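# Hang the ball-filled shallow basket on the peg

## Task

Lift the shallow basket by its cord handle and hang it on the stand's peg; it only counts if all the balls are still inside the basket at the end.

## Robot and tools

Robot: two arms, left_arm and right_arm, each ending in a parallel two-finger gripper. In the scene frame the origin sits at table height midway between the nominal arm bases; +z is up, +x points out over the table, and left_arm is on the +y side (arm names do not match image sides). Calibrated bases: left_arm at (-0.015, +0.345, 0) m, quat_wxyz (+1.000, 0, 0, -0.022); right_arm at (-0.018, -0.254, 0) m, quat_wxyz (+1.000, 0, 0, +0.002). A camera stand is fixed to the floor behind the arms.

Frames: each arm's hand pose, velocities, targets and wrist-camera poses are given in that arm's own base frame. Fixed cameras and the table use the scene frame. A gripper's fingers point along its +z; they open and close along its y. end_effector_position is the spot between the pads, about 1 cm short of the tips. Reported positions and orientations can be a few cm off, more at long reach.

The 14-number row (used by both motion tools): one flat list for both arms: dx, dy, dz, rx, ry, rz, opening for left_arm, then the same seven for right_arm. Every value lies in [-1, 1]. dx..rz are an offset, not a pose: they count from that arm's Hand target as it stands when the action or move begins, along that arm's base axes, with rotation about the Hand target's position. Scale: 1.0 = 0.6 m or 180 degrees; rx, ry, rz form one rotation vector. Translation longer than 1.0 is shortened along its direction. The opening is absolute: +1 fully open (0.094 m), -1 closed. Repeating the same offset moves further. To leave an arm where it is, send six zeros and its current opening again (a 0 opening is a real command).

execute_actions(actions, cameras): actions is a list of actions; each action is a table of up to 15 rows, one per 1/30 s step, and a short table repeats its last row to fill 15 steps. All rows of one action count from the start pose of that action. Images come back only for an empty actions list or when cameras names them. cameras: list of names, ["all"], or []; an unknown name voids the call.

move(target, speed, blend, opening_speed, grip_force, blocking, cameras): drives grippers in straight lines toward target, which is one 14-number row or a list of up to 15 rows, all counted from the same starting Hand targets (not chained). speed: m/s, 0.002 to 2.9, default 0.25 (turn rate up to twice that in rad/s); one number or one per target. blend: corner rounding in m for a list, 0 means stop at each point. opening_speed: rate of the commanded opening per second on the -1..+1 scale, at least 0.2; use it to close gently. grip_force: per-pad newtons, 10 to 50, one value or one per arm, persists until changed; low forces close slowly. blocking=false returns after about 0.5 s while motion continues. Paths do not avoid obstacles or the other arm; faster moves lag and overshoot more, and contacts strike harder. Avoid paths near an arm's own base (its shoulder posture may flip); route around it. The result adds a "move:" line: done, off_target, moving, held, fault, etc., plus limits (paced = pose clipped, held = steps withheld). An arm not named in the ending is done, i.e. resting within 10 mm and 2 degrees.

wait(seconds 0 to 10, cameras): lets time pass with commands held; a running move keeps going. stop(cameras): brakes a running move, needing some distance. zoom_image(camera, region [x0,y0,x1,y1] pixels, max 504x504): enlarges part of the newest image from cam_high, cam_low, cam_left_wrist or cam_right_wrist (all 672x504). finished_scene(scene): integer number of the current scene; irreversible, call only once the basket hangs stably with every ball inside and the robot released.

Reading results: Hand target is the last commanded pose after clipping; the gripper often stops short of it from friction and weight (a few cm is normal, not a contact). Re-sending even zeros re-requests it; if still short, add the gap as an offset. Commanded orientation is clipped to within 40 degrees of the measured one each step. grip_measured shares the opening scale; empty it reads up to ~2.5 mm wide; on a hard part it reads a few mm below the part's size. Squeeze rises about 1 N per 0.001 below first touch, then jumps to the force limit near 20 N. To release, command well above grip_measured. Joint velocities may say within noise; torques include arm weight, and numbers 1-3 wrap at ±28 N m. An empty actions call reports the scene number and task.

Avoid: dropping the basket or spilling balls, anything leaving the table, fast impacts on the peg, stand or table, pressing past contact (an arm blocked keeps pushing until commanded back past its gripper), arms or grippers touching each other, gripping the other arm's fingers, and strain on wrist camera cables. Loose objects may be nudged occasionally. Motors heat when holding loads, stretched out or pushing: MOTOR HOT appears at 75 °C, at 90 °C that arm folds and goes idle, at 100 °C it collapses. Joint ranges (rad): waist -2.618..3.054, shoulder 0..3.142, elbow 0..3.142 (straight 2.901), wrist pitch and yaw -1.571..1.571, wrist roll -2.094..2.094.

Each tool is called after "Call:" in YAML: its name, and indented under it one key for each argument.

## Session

Call:
execute_actions:
  actions: []

Call:
zoom_image:
  camera: "cam_high"
  region: [180, 180, 420, 360]

Scene clock: 0.00 s.
left_arm: end_effector_position=(+0.4020, -0.0012, +0.1101) grip_measured=+1.000 end_effector_quat_wxyz=(+0.597, -0.044, +0.799, +0.046) | right_arm: end_effector_position=(+0.4086, +0.0015, +0.1191) grip_measured=+1.000 end_effector_quat_wxyz=(+0.615, +0.003, +0.788, +0.006)
Joint positions: left_arm=[-0.108 1.541 0.378 0.869 -0.231 -0.047 0.094] | right_arm=[-0.002 1.553 0.38 0.928 -0.007 0.012 0.094]
Joint velocities: within noise
Joint torques (N m): no reading
Motor temperatures (°C): left_arm=[25 26 30 30 26 22 23] | right_arm=[25 27 33 30 28 25 25]
Heat: left arm: 30 °C; right arm: 33 °C.
Hand target: left_arm +0.4022, -0.0010, +0.1102; +0.596, -0.044, +0.801, +0.047 | right_arm +0.4092, +0.0015, +0.1202; +0.615, +0.003, +0.788, +0.006
Tool commands: left_gripper/opening=+1.0 right_gripper/opening=+1.0

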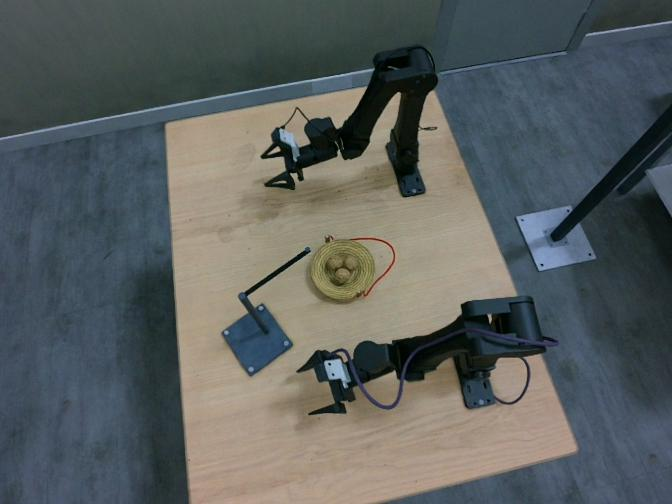

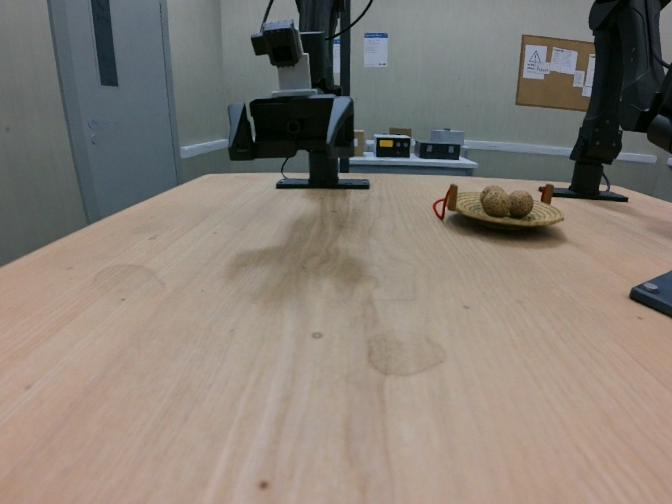

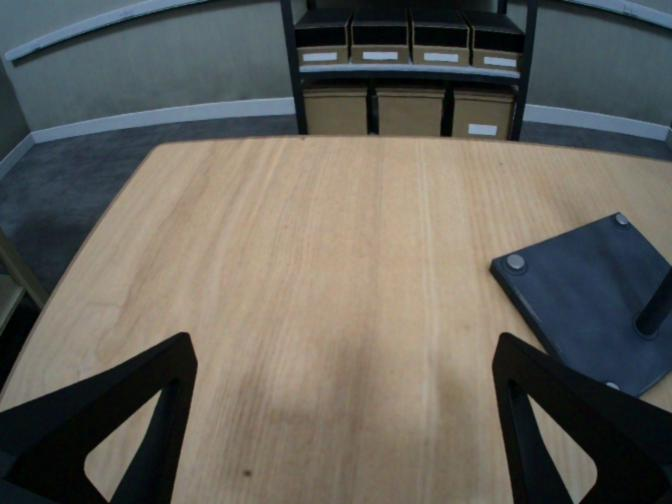

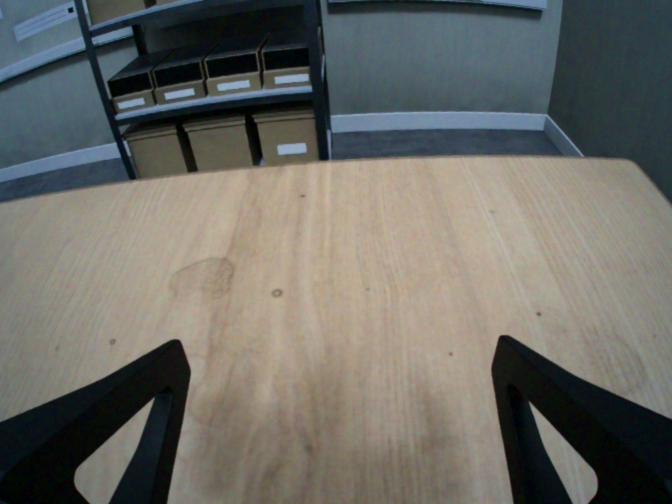

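Scaled by 2.100 from the camera's 672x504 image, which has a finer 960x720 frame.

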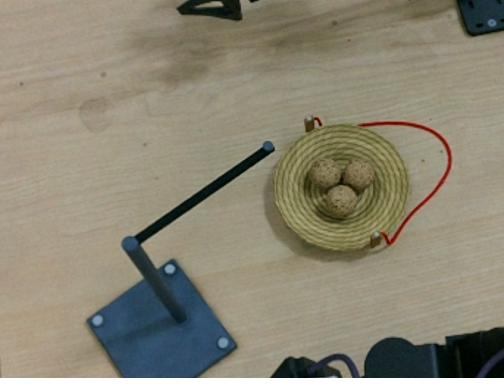

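Call:
zoom_image:
  camera: "cam_high"
  region: [310, 220, 410, 310]

Call:
zoom_image:
  camera: "cam_low"
  region: [410, 160, 590, 260]

Scaled by 5.040 from the camera's 672x504 image, which has a finer 960x720 frame.

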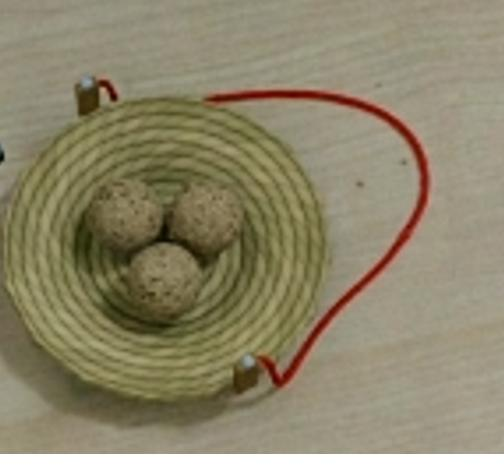

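Scaled by 2.800 from the camera's 672x504 image, which has a finer 960x720 frame.

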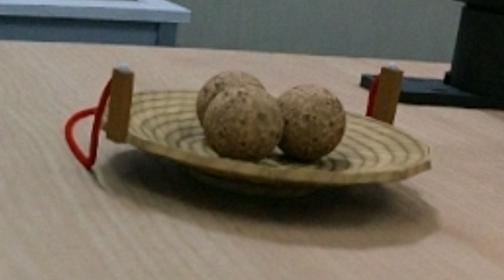

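Call:
move:
  target:
    - [-0.137,-0.1,0.216, 0.04,0.09,-0.18,1, 0,0,0,0,0,0,1]
    - [-0.4623,-0.5947,0.0663,0.0813,0.179,-0.3633,1, 0,0,0,0,0,0,1]
  cameras: ["all"]
  speed: 0.2
  blend: [0.05,0]

Scene clock: 32.70 s.
left_arm: end_effector_position=(+0.1220, -0.3472, +0.1397) grip_measured=+1.000 end_effector_quat_wxyz=(+0.282, +0.480, +0.814, -0.163) | right_arm: end_effector_position=(+0.4086, +0.0015, +0.1191) grip_measured=+1.000 end_effector_quat_wxyz=(+0.615, +0.003, +0.788, +0.006)
Joint positions: left_arm=[-1.312 1.372 0.974 -0.525 -0.157 -0.194 0.094] | right_arm=[-0.002 1.553 0.38 0.928 -0.007 0.012 0.094]
Joint torques (N m): left_arm=[-0.47 -5.41 9.73 1.65 -0.13 -0.09] | right_arm=[0.01 -6.06 7.24 1.57 -0.03 0.03]
Heat: left arm: 34 °C; right arm: 36 °C.
Hand target: left_arm +0.1248, -0.3579, +0.1501; +0.295, +0.473, +0.812, -0.173 | right_arm +0.4092, +0.0015, +0.1202; +0.615, +0.003, +0.788, +0.006
Off the commanded pose: left_arm 0.015 m, 2 deg | right_arm 0.001 m, 0 deg.
move: off_target (left_arm)

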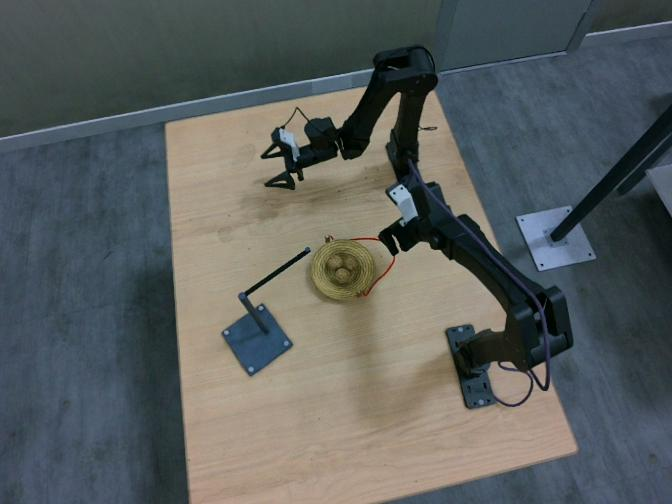

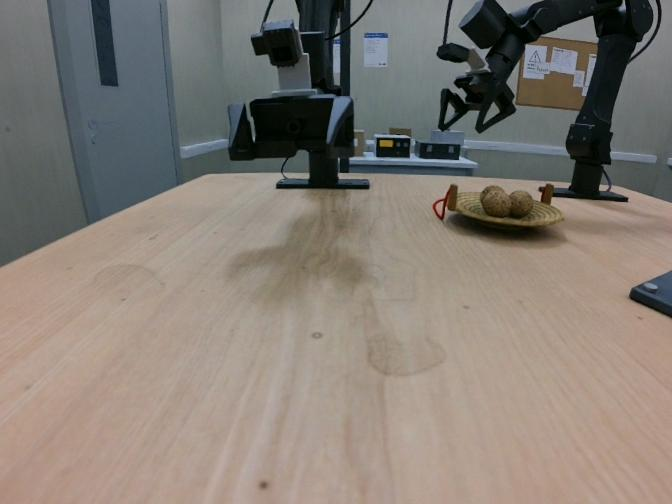

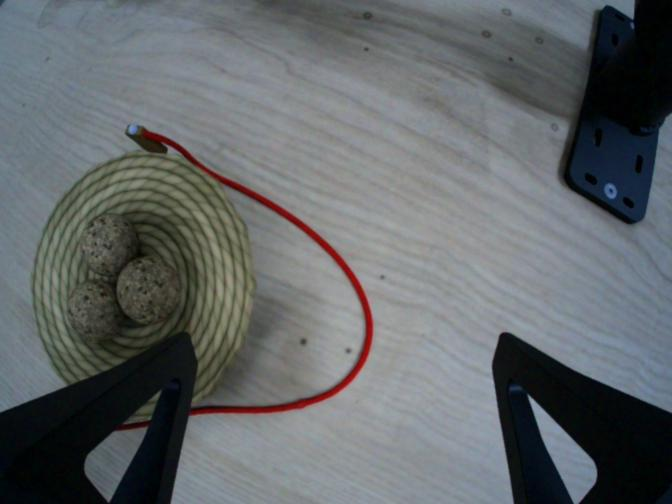

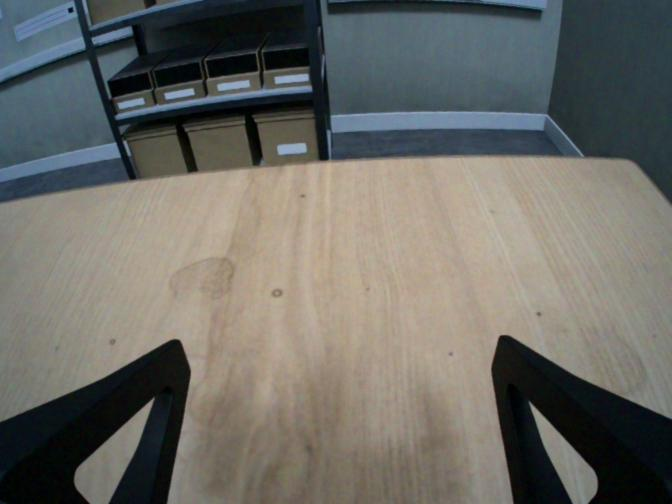

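Call:
move:
  target: [-0.01,-0.018,-0.1,0,0,0,1, 0,0,0,0,0,0,1]
  cameras: ["cam_high","cam_left_wrist"]
  speed: 0.12

Call:
zoom_image:
  camera: "cam_left_wrist"
  region: [150, 150, 500, 480]

Scene clock: 40.17 s.
left_arm: end_effector_position=(+0.1197, -0.3699, +0.0980) grip_measured=+1.000 end_effector_quat_wxyz=(+0.296, +0.474, +0.810, -0.179) | right_arm: end_effector_position=(+0.4086, +0.0015, +0.1191) grip_measured=+1.000 end_effector_quat_wxyz=(+0.615, +0.003, +0.788, +0.006)
Joint positions: left_arm=[-1.34 1.476 0.863 -0.269 -0.172 -0.218 0.094] | right_arm=[-0.002 1.553 0.38 0.928 -0.007 0.012 0.094]
Joint torques (N m): left_arm=[-0.79 -6.37 6.05 1.72 -0.17 -0.1] | right_arm=[0.01 -6.06 7.23 1.57 -0.04 0.03]
Heat: left arm: 34 °C; right arm: 36 °C.
Hand target: left_arm +0.1188, -0.3687, +0.0901; +0.295, +0.473, +0.812, -0.173 | right_arm +0.4092, +0.0015, +0.1202; +0.615, +0.003, +0.788, +0.006
Off the commanded pose: left_arm 0.008 m, 1 deg | right_arm 0.001 m, 0 deg.
move: done
Images, in order (width x height): cam_high 672x504, cam_left_wrist 672x504.

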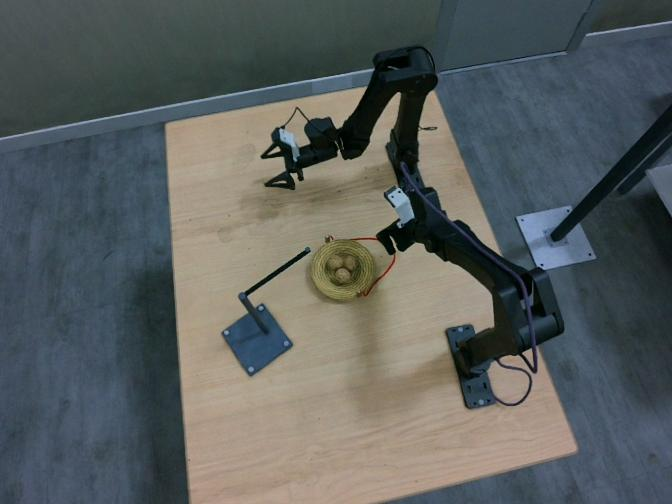

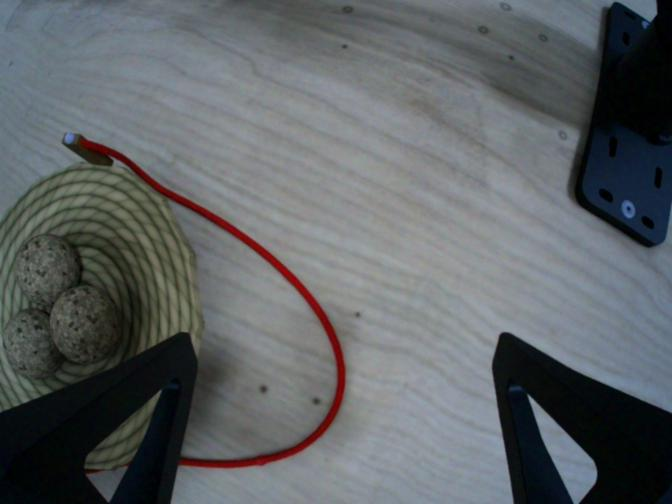

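Scaled by 1.440 from the camera's 672x504 image, which has a finer 960x720 frame.

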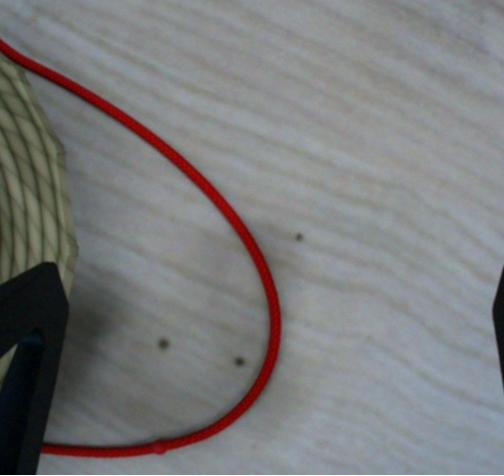

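Call:
move:
  target: [-0.006,0.012,-0.12,0,0,0,1, 0,0,0,0,0,0,1]
  cameras: ["cam_low","cam_left_wrist"]
  speed: 0.08

Call:
zoom_image:
  camera: "cam_left_wrist"
  region: [150, 250, 520, 504]

Scene clock: 45.67 s.
left_arm: end_effector_position=(+0.1174, -0.3647, +0.0268) grip_measured=+1.000 end_effector_quat_wxyz=(+0.297, +0.473, +0.810, -0.180) | right_arm: end_effector_position=(+0.4086, +0.0015, +0.1191) grip_measured=+1.000 end_effector_quat_wxyz=(+0.615, +0.003, +0.788, +0.006)
Joint positions: left_arm=[-1.344 1.619 0.668 0.07 -0.176 -0.224 0.094] | right_arm=[-0.002 1.553 0.38 0.928 -0.007 0.012 0.094]
Joint torques (N m): left_arm=[-1.05 -6.45 5.12 1.73 -0.18 -0.1] | right_arm=[0.02 -6.06 7.25 1.57 -0.03 0.03]
Heat: left arm: 34 °C; right arm: 36 °C.
Hand target: left_arm +0.1153, -0.3614, +0.0179; +0.295, +0.473, +0.812, -0.172 | right_arm +0.4092, +0.0015, +0.1202; +0.615, +0.003, +0.788, +0.006
Off the commanded pose: left_arm 0.010 m, 1 deg | right_arm 0.001 m, 0 deg.
move: done
Images, in order (width x height): cam_low 672x504, cam_left_wrist 672x504.

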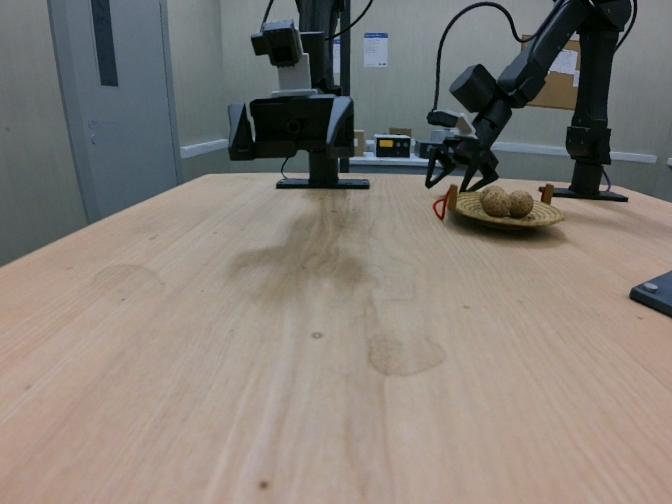

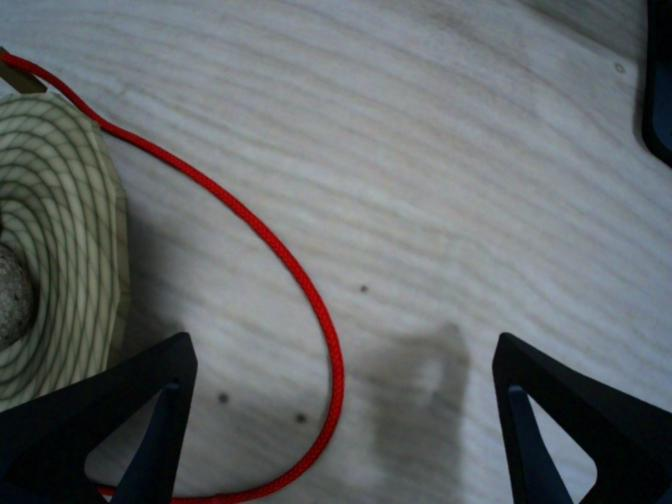

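Scaled by 1.362 from the camera's 672x504 image, which has a finer 960x720 frame.

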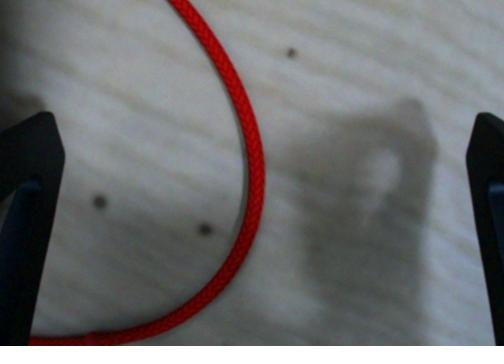

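Call:
move:
  target: [0,0.002,-0.021,0,0,0,1, 0,0,0,0,0,0,1]
  cameras: ["cam_low","cam_left_wrist"]
  speed: 0.04

Call:
zoom_image:
  camera: "cam_left_wrist"
  region: [150, 250, 520, 504]

Call:
zoom_image:
  camera: "cam_low"
  region: [400, 130, 520, 230]

Scene clock: 49.33 s.
left_arm: end_effector_position=(+0.1175, -0.3651, +0.0163) grip_measured=+1.000 end_effector_quat_wxyz=(+0.299, +0.472, +0.809, -0.182) | right_arm: end_effector_position=(+0.4086, +0.0015, +0.1191) grip_measured=+1.000 end_effector_quat_wxyz=(+0.615, +0.003, +0.788, +0.006)
Joint positions: left_arm=[-1.344 1.653 0.645 0.135 -0.176 -0.225 0.094] | right_arm=[-0.002 1.553 0.38 0.928 -0.007 0.012 0.094]
Joint torques (N m): left_arm=[-0.92 -6.27 4.77 1.74 -0.18 -0.08] | right_arm=[-0.02 -6.06 7.24 1.56 -0.04 0.03]
Heat: left arm: 34 °C; right arm: 36 °C.
Hand target: left_arm +0.1153, -0.3602, +0.0054; +0.295, +0.473, +0.812, -0.172 | right_arm +0.4092, +0.0015, +0.1202; +0.615, +0.003, +0.788, +0.006
Off the commanded pose: left_arm 0.012 m, 1 deg | right_arm 0.001 m, 0 deg.
move: off_target (left_arm)
Images, in order (width x height): cam_low 672x504, cam_left_wrist 672x504.

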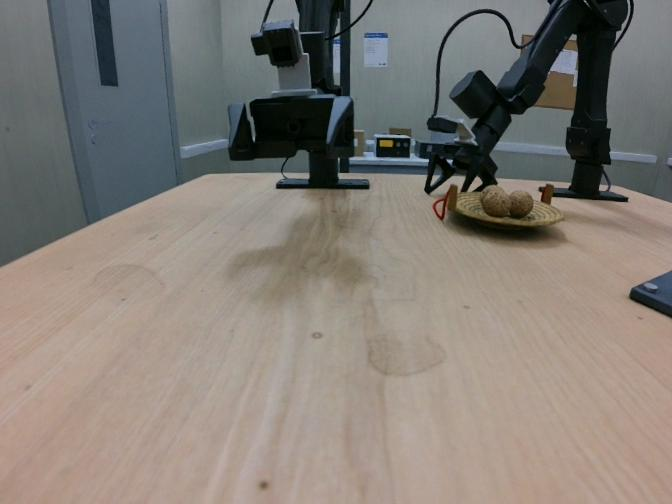

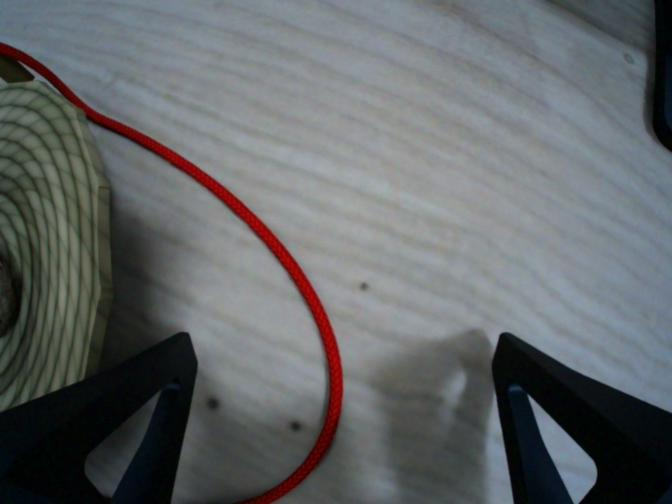

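Scaled by 1.362 from the camera's 672x504 image, which has a finer 960x720 frame.

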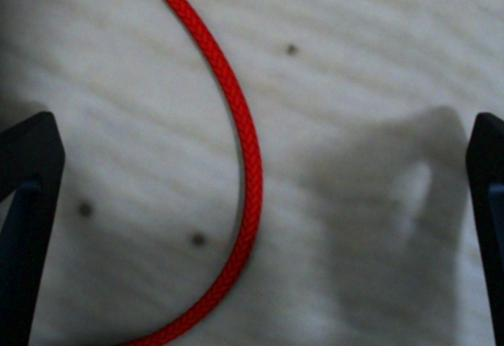

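Scaled by 4.200 from the camera's 672x504 image, which has a finer 960x720 frame.

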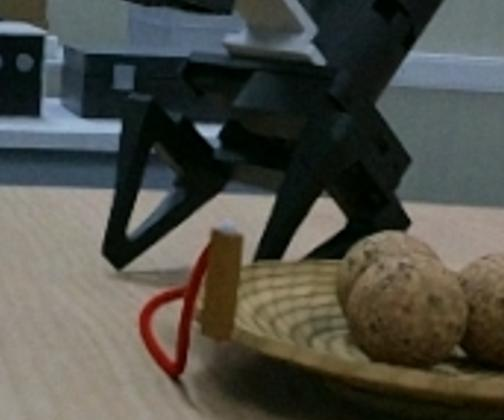

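Call:
move:
  target: [0,0.001,-0.012,0,0,0,1, 0,0,0,0,0,0,1]
  cameras: ["cam_left_wrist"]
  speed: 0.03

Call:
zoom_image:
  camera: "cam_left_wrist"
  region: [150, 250, 520, 504]

Scene clock: 51.80 s.
left_arm: end_effector_position=(+0.1184, -0.3690, +0.0148) grip_measured=+1.000 end_effector_quat_wxyz=(+0.307, +0.468, +0.806, -0.190) | right_arm: end_effector_position=(+0.4086, +0.0015, +0.1191) grip_measured=+1.000 end_effector_quat_wxyz=(+0.615, +0.003, +0.788, +0.006)
Joint positions: left_arm=[-1.344 1.671 0.634 0.187 -0.176 -0.226 0.094] | right_arm=[-0.002 1.553 0.38 0.928 -0.007 0.012 0.094]
Joint torques (N m): left_arm=[-0.87 -5.87 4.46 1.62 -0.17 -0.06] | right_arm=[-0.01 -6.06 7.24 1.56 -0.03 0.03]
Heat: left arm: 34 °C; right arm: 36 °C.
Hand target: left_arm +0.1153, -0.3596, -0.0018; +0.295, +0.473, +0.812, -0.172 | right_arm +0.4092, +0.0015, +0.1202; +0.615, +0.003, +0.788, +0.006
Off the commanded pose: left_arm 0.019 m, 3 deg | right_arm 0.001 m, 0 deg.
move: off_target (left_arm)
Images, in order (width x height): cam_left_wrist 672x504.

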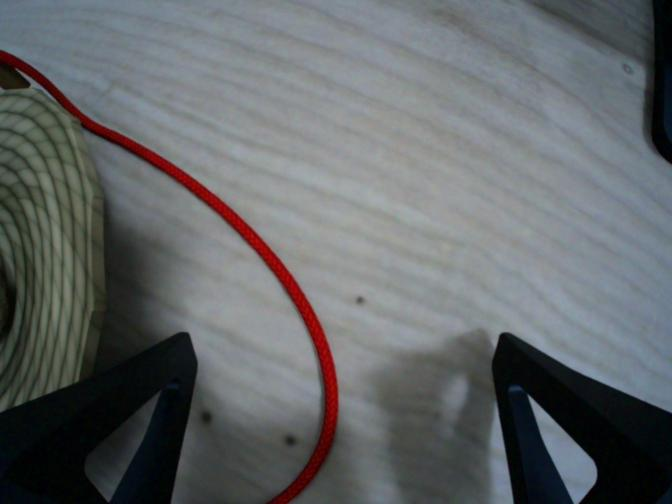

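Scaled by 1.362 from the camera's 672x504 image, which has a finer 960x720 frame.

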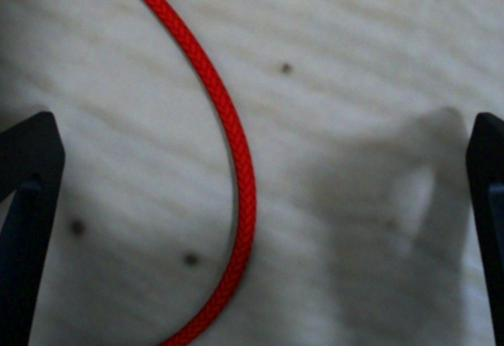

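Call:
move:
  target:
    - [-0.004,0.008,0.025,0,0,0,1, 0,0,0,0,0,0,1]
    - [-0.007,0.012,0.006,0,0,0,1, 0,0,0,0,0,0,1]
  cameras: ["cam_left_wrist"]
  speed: 0.03

Call:
zoom_image:
  camera: "cam_left_wrist"
  region: [150, 250, 520, 504]

Scene clock: 55.60 s.
left_arm: end_effector_position=(+0.1157, -0.3650, +0.0143) grip_measured=+1.000 end_effector_quat_wxyz=(+0.308, +0.466, +0.807, -0.191) | right_arm: end_effector_position=(+0.4086, +0.0015, +0.1191) grip_measured=+1.000 end_effector_quat_wxyz=(+0.615, +0.003, +0.788, +0.006)
Joint positions: left_arm=[-1.353 1.657 0.614 0.193 -0.184 -0.236 0.094] | right_arm=[-0.002 1.553 0.38 0.928 -0.007 0.012 0.094]
Joint torques (N m): left_arm=[-0.99 -7.8 4.18 1.4 -0.16 -0.03] | right_arm=[0.01 -6.05 7.24 1.57 -0.03 0.04]
Heat: left arm: 34 °C; right arm: 36 °C.
Hand target: left_arm +0.1110, -0.3525, +0.0018; +0.295, +0.473, +0.812, -0.172 | right_arm +0.4092, +0.0015, +0.1202; +0.615, +0.003, +0.788, +0.006
Off the commanded pose: left_arm 0.018 m, 3 deg | right_arm 0.001 m, 0 deg.
move: off_target (left_arm)
Images, in order (width x height): cam_left_wrist 672x504.

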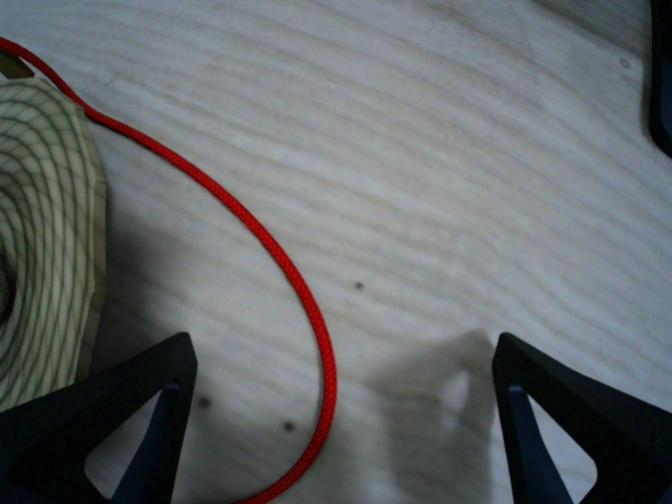

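Scaled by 1.362 from the camera's 672x504 image, which has a finer 960x720 frame.

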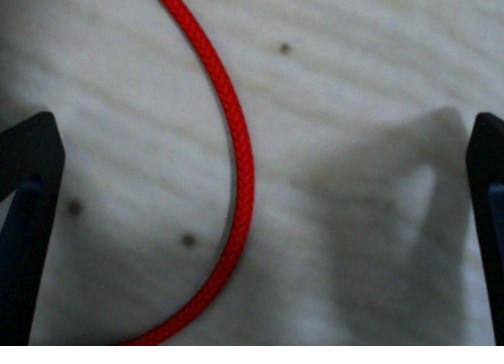

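Call:
move:
  target:
    - [-0.004,0.01,0.025,0,0,0,1, 0,0,0,0,0,0,1]
    - [-0.004,0.010,0.006,0,0,0,1, 0,0,0,0,0,0,1]
  cameras: ["cam_left_wrist"]
  speed: 0.03

Call:
zoom_image:
  camera: "cam_left_wrist"
  region: [150, 250, 520, 504]

Scene clock: 59.27 s.
left_arm: end_effector_position=(+0.1108, -0.3535, +0.0148) grip_measured=+1.000 end_effector_quat_wxyz=(+0.300, +0.471, +0.809, -0.184) | right_arm: end_effector_position=(+0.4086, +0.0015, +0.1191) grip_measured=+1.000 end_effector_quat_wxyz=(+0.615, +0.003, +0.788, +0.006)
Joint positions: left_arm=[-1.359 1.613 0.59 0.15 -0.184 -0.237 0.094] | right_arm=[-0.002 1.553 0.38 0.928 -0.007 0.012 0.094]
Joint torques (N m): left_arm=[-0.87 -6.64 4.52 1.63 -0.18 -0.06] | right_arm=[-0.01 -6.06 7.24 1.57 -0.03 0.03]
Heat: left arm: 34 °C; right arm: 36 °C.
Hand target: left_arm +0.1086, -0.3465, +0.0054; +0.295, +0.473, +0.812, -0.172 | right_arm +0.4092, +0.0015, +0.1202; +0.615, +0.003, +0.788, +0.006
Off the commanded pose: left_arm 0.012 m, 1 deg | right_arm 0.001 m, 0 deg.
move: off_target (left_arm)
Images, in order (width x height): cam_left_wrist 672x504.

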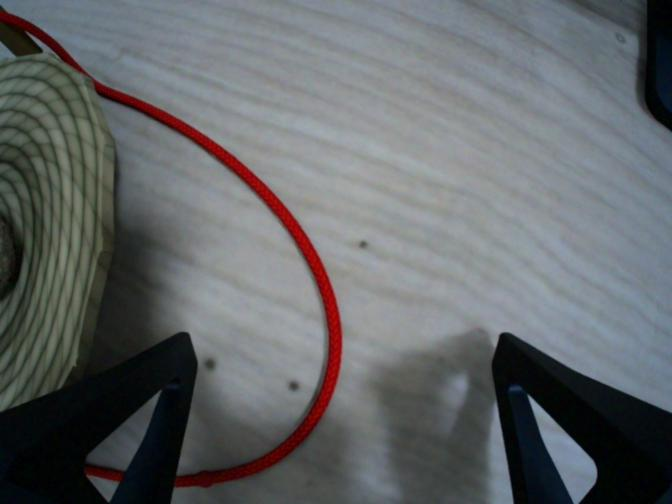

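Scaled by 1.362 from the camera's 672x504 image, which has a finer 960x720 frame.

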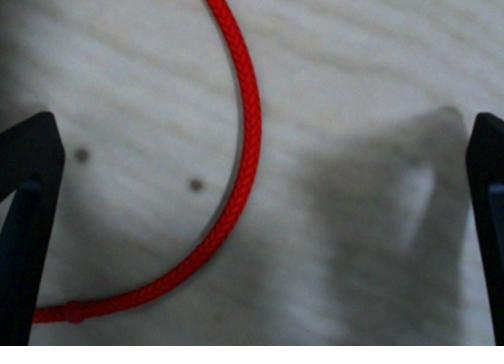

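Call:
move:
  target:
    - [0.006,-0.013,0.02,0,0,0,1, 0,0,0,0,0,0,1]
    - [0.006,-0.013,0.002,0,0,0,1, 0,0,0,0,0,0,1]
  cameras: ["cam_left_wrist"]
  speed: 0.03

Call:
zoom_image:
  camera: "cam_left_wrist"
  region: [150, 250, 520, 504]

Scene clock: 63.57 s.
left_arm: end_effector_position=(+0.1113, -0.3558, +0.0146) grip_measured=+1.000 end_effector_quat_wxyz=(+0.300, +0.471, +0.809, -0.184) | right_arm: end_effector_position=(+0.4086, +0.0015, +0.1191) grip_measured=+1.000 end_effector_quat_wxyz=(+0.615, +0.003, +0.788, +0.006)
Joint positions: left_arm=[-1.359 1.622 0.598 0.151 -0.184 -0.237 0.094] | right_arm=[-0.002 1.553 0.38 0.928 -0.007 0.012 0.094]
Joint torques (N m): left_arm=[-0.14 -5.27 6.24 1.54 -0.15 0.01] | right_arm=[0.01 -6.08 7.24 1.58 -0.04 0.03]
Heat: left arm: 34 °C; right arm: 36 °C.
Hand target: left_arm +0.1122, -0.3542, +0.0066; +0.295, +0.473, +0.812, -0.172 | right_arm +0.4092, +0.0015, +0.1202; +0.615, +0.003, +0.788, +0.006
Off the commanded pose: left_arm 0.008 m, 1 deg | right_arm 0.001 m, 0 deg.
move: done
Images, in order (width x height): cam_left_wrist 672x504.

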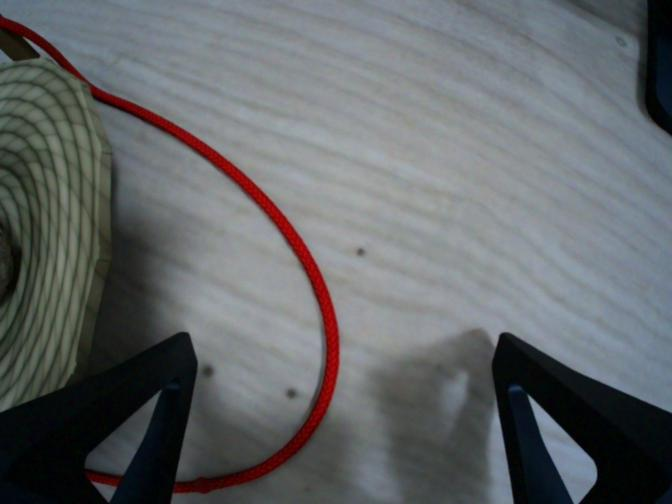

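Scaled by 1.362 from the camera's 672x504 image, which has a finer 960x720 frame.

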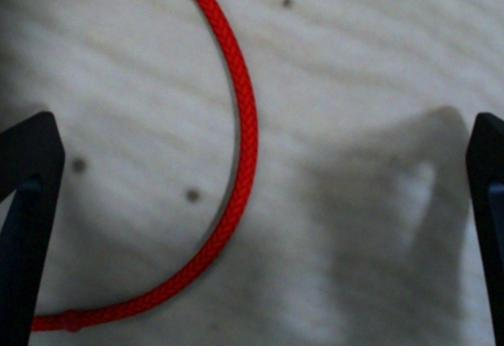

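Call:
move:
  target:
    - [0.006,-0.015,0.02,0,0,0,1, 0,0,0,0,0,0,1]
    - [0.005,-0.013,0.0,0,0,0,1, 0,0,0,0,0,0,1]
  cameras: ["cam_left_wrist"]
  speed: 0.03

Call:
zoom_image:
  camera: "cam_left_wrist"
  region: [150, 250, 520, 504]

Scene clock: 66.93 s.
left_arm: end_effector_position=(+0.1131, -0.3642, +0.0150) grip_measured=+1.000 end_effector_quat_wxyz=(+0.299, +0.471, +0.809, -0.183) | right_arm: end_effector_position=(+0.4086, +0.0015, +0.1191) grip_measured=+1.000 end_effector_quat_wxyz=(+0.615, +0.003, +0.788, +0.006)
Joint positions: left_arm=[-1.359 1.651 0.636 0.14 -0.184 -0.237 0.094] | right_arm=[-0.002 1.553 0.38 0.928 -0.007 0.012 0.094]
Joint torques (N m): left_arm=[0.35 -5.83 5.93 1.64 -0.12 0.05] | right_arm=[-0.01 -6.05 7.27 1.56 -0.03 0.03]
Heat: left arm: 34 °C; right arm: 37 °C.
Hand target: left_arm +0.1152, -0.3621, +0.0067; +0.295, +0.473, +0.812, -0.173 | right_arm +0.4092, +0.0015, +0.1202; +0.615, +0.003, +0.788, +0.006
Off the commanded pose: left_arm 0.009 m, 1 deg | right_arm 0.001 m, 0 deg.
move: done
Images, in order (width x height): cam_left_wrist 672x504.

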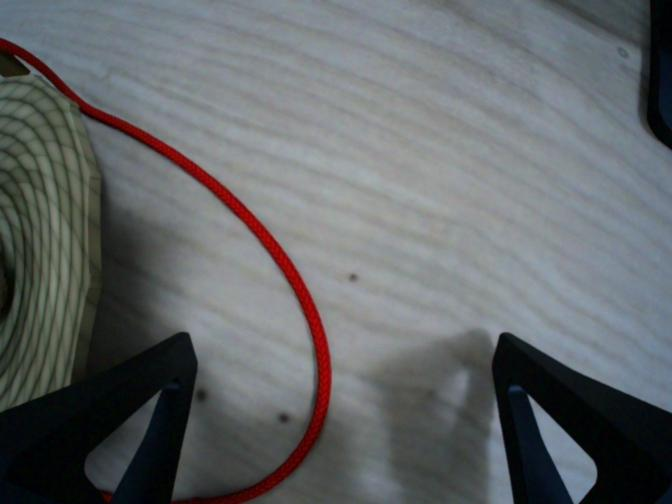

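Scaled by 1.362 from the camera's 672x504 image, which has a finer 960x720 frame.

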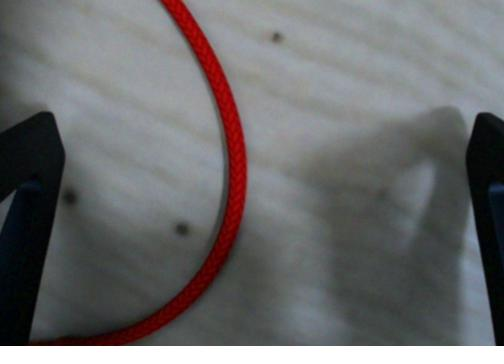

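Call:
move:
  target: [0.005,0.0,0.0,0,0,0,-1, 0,0,0,0,0,0,1]
  cameras: ["cam_left_wrist"]
  speed: 0.03
  opening_speed: 0.6
  grip_force: [35, 50]

Call:
zoom_image:
  camera: "cam_left_wrist"
  region: [150, 250, 520, 504]

Scene clock: 74.67 s.
left_arm: end_effector_position=(+0.1155, -0.3641, +0.0146) grip_measured=-0.946 end_effector_quat_wxyz=(+0.300, +0.472, +0.809, -0.181) | right_arm: end_effector_position=(+0.4086, +0.0015, +0.1191) grip_measured=+1.000 end_effector_quat_wxyz=(+0.615, +0.003, +0.788, +0.006)
Joint positions: left_arm=[-1.353 1.655 0.636 0.145 -0.184 -0.23 0.003] | right_arm=[-0.002 1.553 0.38 0.928 -0.007 0.012 0.094]
Joint torques (N m): left_arm=[0.81 -5.97 6.08 1.59 -0.07 0.07] | right_arm=[0.01 -6.05 7.25 1.57 -0.03 0.03]
Motor temperatures (°C): left_arm=[25 27 33 34 26 22 23] | right_arm=[25 29 37 35 28 25 25]
Heat: left arm: 34 °C; right arm: 37 °C.
Hand target: left_arm +0.1182, -0.3620, +0.0066; +0.295, +0.473, +0.812, -0.172 | right_arm +0.4092, +0.0015, +0.1202; +0.615, +0.003, +0.788, +0.006
Off the commanded pose: left_arm 0.009 m, 1 deg | right_arm 0.001 m, 0 deg.
grip_force (N): 35, 50
move: done
Images, in order (width x height): cam_left_wrist 672x504.

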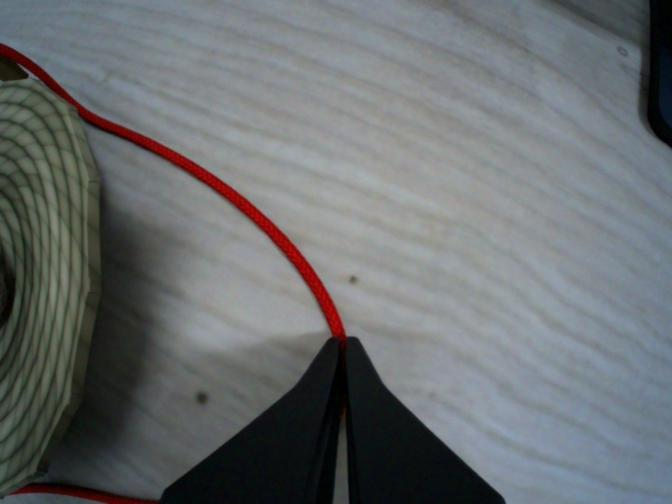

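Scaled by 1.362 from the camera's 672x504 image, which has a finer 960x720 frame.

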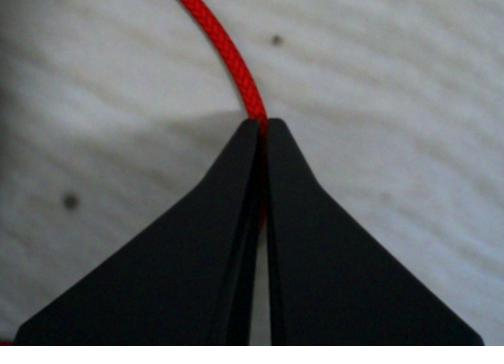

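Call:
move:
  target:
    - [0.0717,0.0317,0.2283,0,0,0,-1, 0,0,0,0,0,0,1]
    - [0.2433,0.09,0.3167,0,0,0,-1, 0,0,0,0,0,0,1]
  cameras: ["all"]
  speed: 0.09
  blend: [0.04,0]

Scene clock: 81.30 s.
left_arm: end_effector_position=(+0.2627, -0.3057, +0.1952) grip_measured=-0.948 end_effector_quat_wxyz=(+0.303, +0.469, +0.812, -0.170) | right_arm: end_effector_position=(+0.4086, +0.0015, +0.1191) grip_measured=+1.000 end_effector_quat_wxyz=(+0.615, +0.003, +0.788, +0.006)
Joint positions: left_arm=[-0.793 1.461 1.24 -0.656 0.157 0.198 0.002] | right_arm=[-0.002 1.553 0.38 0.928 -0.007 0.012 0.094]
Joint torques (N m): left_arm=[0.42 -5.89 9.85 1.29 0.15 0.1] | right_arm=[-0.01 -6.08 7.24 1.57 -0.03 0.03]
Heat: left arm: 34 °C; right arm: 37 °C.
Hand target: left_arm +0.2642, -0.3081, +0.1966; +0.295, +0.473, +0.812, -0.172 | right_arm +0.4092, +0.0015, +0.1202; +0.615, +0.003, +0.788, +0.006
Off the commanded pose: left_arm 0.003 m, 1 deg | right_arm 0.001 m, 0 deg.
grip_force (N): 35, 50
move: done

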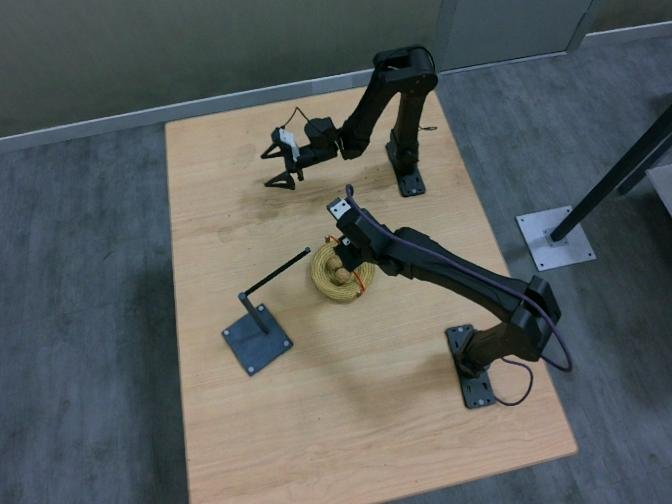

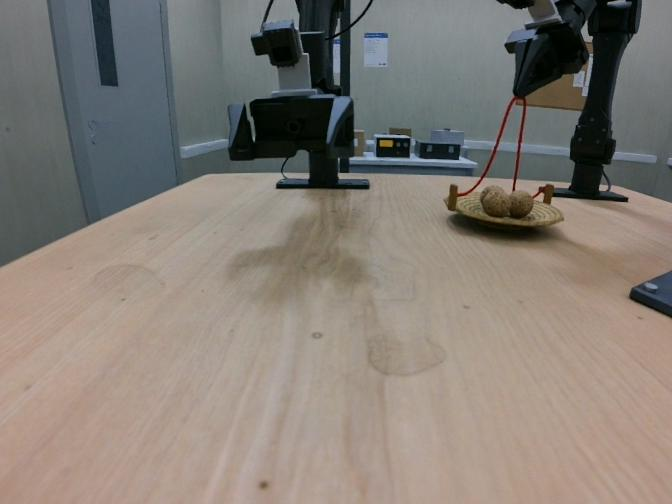

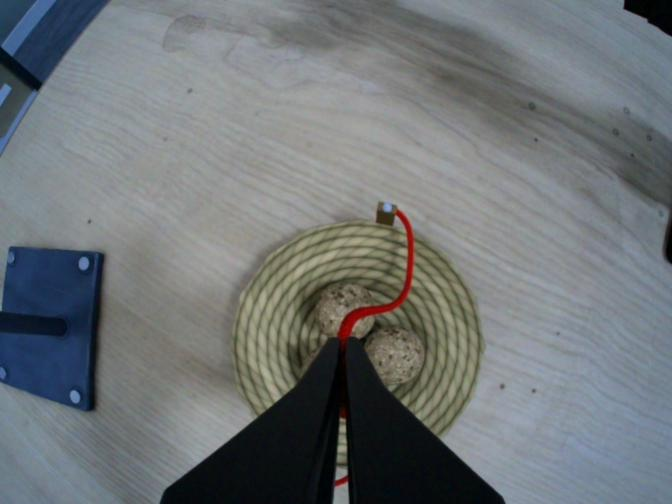

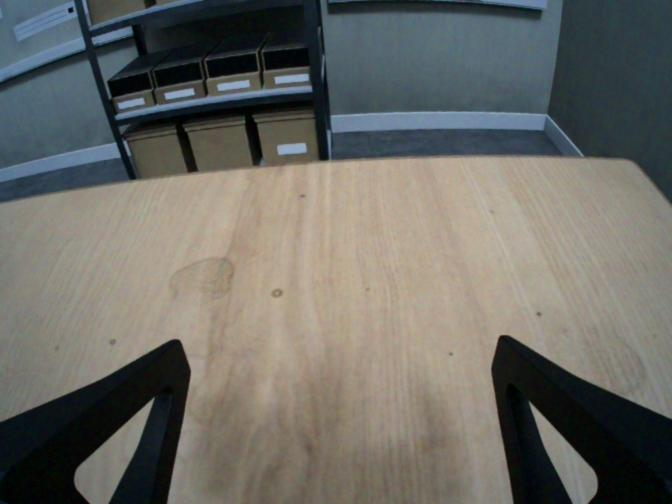

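Call:
move:
  target: [0.0,0.003,0.11,-0.059,-0.031,-0.0094,-1, 0,0,0,0,0,0,1]
  cameras: ["cam_high","cam_low","cam_left_wrist"]
  speed: 0.06

Call:
zoom_image:
  camera: "cam_low"
  region: [420, 40, 620, 240]

Scene clock: 87.07 s.
left_arm: end_effector_position=(+0.2611, -0.3043, +0.2360) grip_measured=-0.948 end_effector_quat_wxyz=(+0.343, +0.465, +0.787, -0.217) | right_arm: end_effector_position=(+0.4086, +0.0015, +0.1191) grip_measured=+1.000 end_effector_quat_wxyz=(+0.615, +0.003, +0.788, +0.006)
Joint positions: left_arm=[-0.75 1.385 1.254 -0.635 0.257 0.207 0.002] | right_arm=[-0.002 1.553 0.38 0.928 -0.007 0.012 0.094]
Joint torques (N m): left_arm=[0.75 -9.57 9.88 1.84 0.21 0.08] | right_arm=[-0.02 -6.05 7.24 1.58 -0.03 0.03]
Heat: left arm: 36 °C; right arm: 37 °C.
Hand target: left_arm +0.2641, -0.3063, +0.2625; +0.374, +0.464, +0.770, -0.228 | right_arm +0.4092, +0.0015, +0.1202; +0.615, +0.003, +0.788, +0.006
Off the commanded pose: left_arm 0.027 m, 4 deg | right_arm 0.001 m, 0 deg.
grip_force (N): 35, 50
move: off_target (left_arm)
Images, in order (width x height): cam_high 672x504, cam_low 672x504, cam_left_wrist 672x504.

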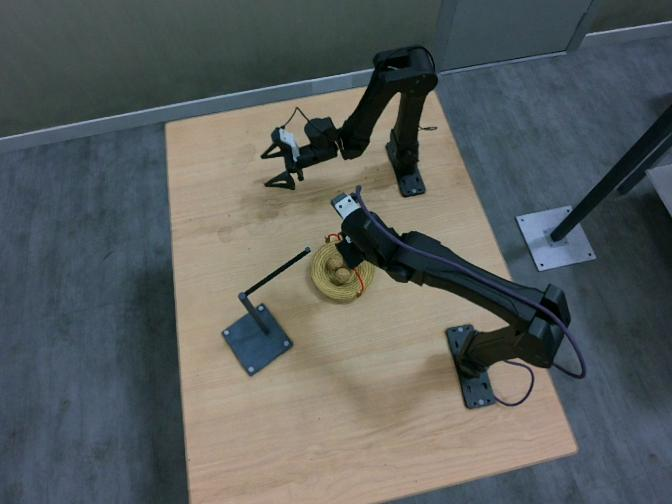

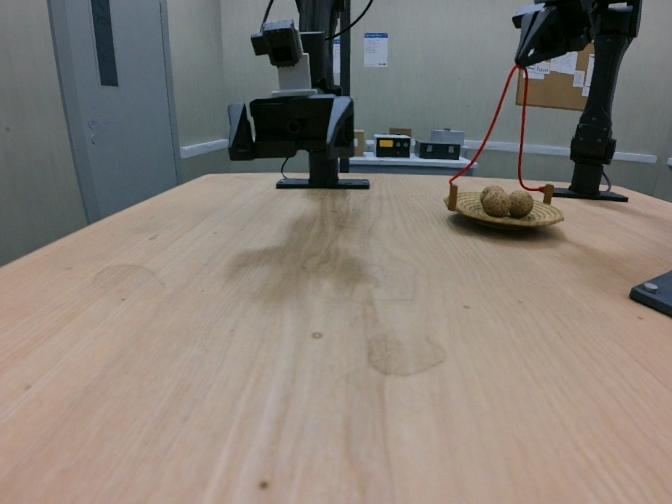

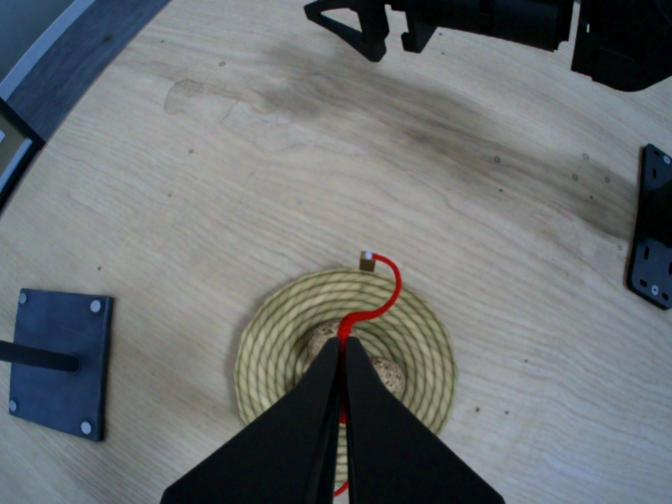

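Scaled by 2.520 from the camera's 672x504 image, which has a finer 960x720 frame.

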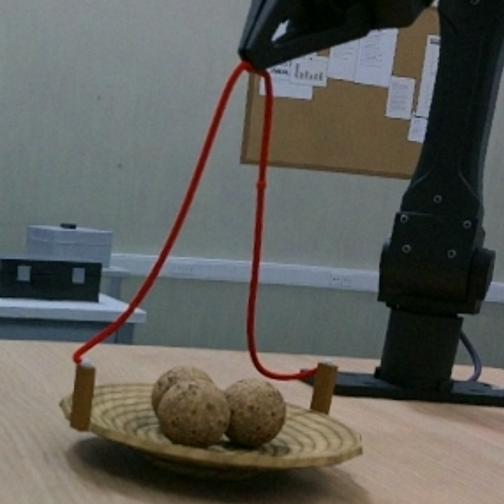

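Call:
move:
  target: [0.0,0.0,0.045,0,0,0,-1, 0,0,0,0,0,0,1]
  cameras: ["cam_low","cam_left_wrist"]
  speed: 0.04

Call:
zoom_image:
  camera: "cam_low"
  region: [420, 40, 620, 240]

Scene clock: 90.33 s.
left_arm: end_effector_position=(+0.2642, -0.3075, +0.2790) grip_measured=-0.948 end_effector_quat_wxyz=(+0.370, +0.462, +0.774, -0.224) | right_arm: end_effector_position=(+0.4086, +0.0015, +0.1191) grip_measured=+1.000 end_effector_quat_wxyz=(+0.615, +0.003, +0.788, +0.006)
Joint positions: left_arm=[-0.75 1.385 1.382 -0.701 0.258 0.207 0.002] | right_arm=[-0.002 1.553 0.38 0.928 -0.007 0.012 0.094]
Joint torques (N m): left_arm=[0.75 -6.99 9.84 1.54 0.21 0.07] | right_arm=[0.01 -6.08 7.23 1.57 -0.04 0.03]
Heat: left arm: 36 °C; right arm: 37 °C.
Hand target: left_arm +0.2641, -0.3063, +0.2896; +0.374, +0.464, +0.770, -0.228 | right_arm +0.4092, +0.0015, +0.1202; +0.615, +0.003, +0.788, +0.006
Off the commanded pose: left_arm 0.011 m, 1 deg | right_arm 0.001 m, 0 deg.
grip_force (N): 35, 50
move: off_target (left_arm)
Images, in order (width x height): cam_low 672x504, cam_left_wrist 672x504.

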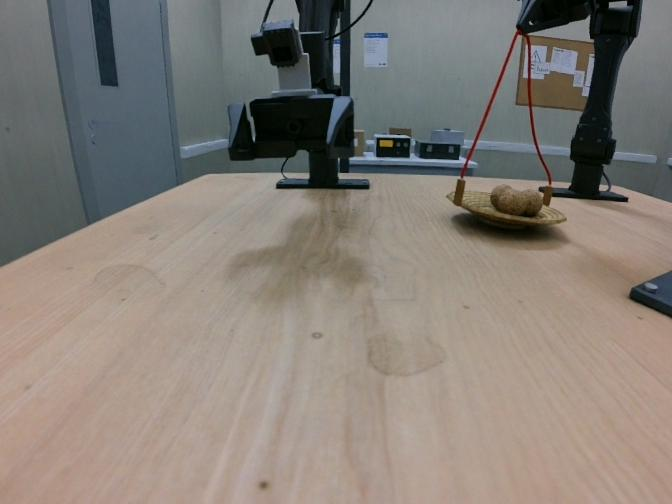

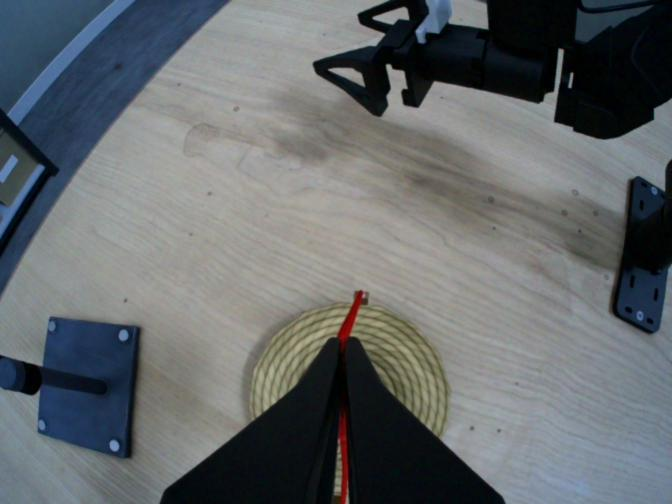

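Scaled by 2.520 from the camera's 672x504 image, which has a finer 960x720 frame.

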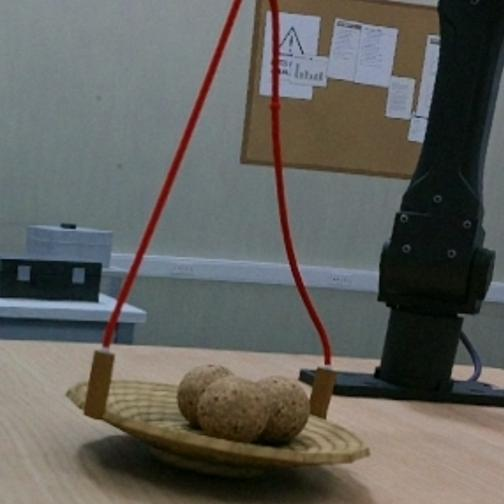

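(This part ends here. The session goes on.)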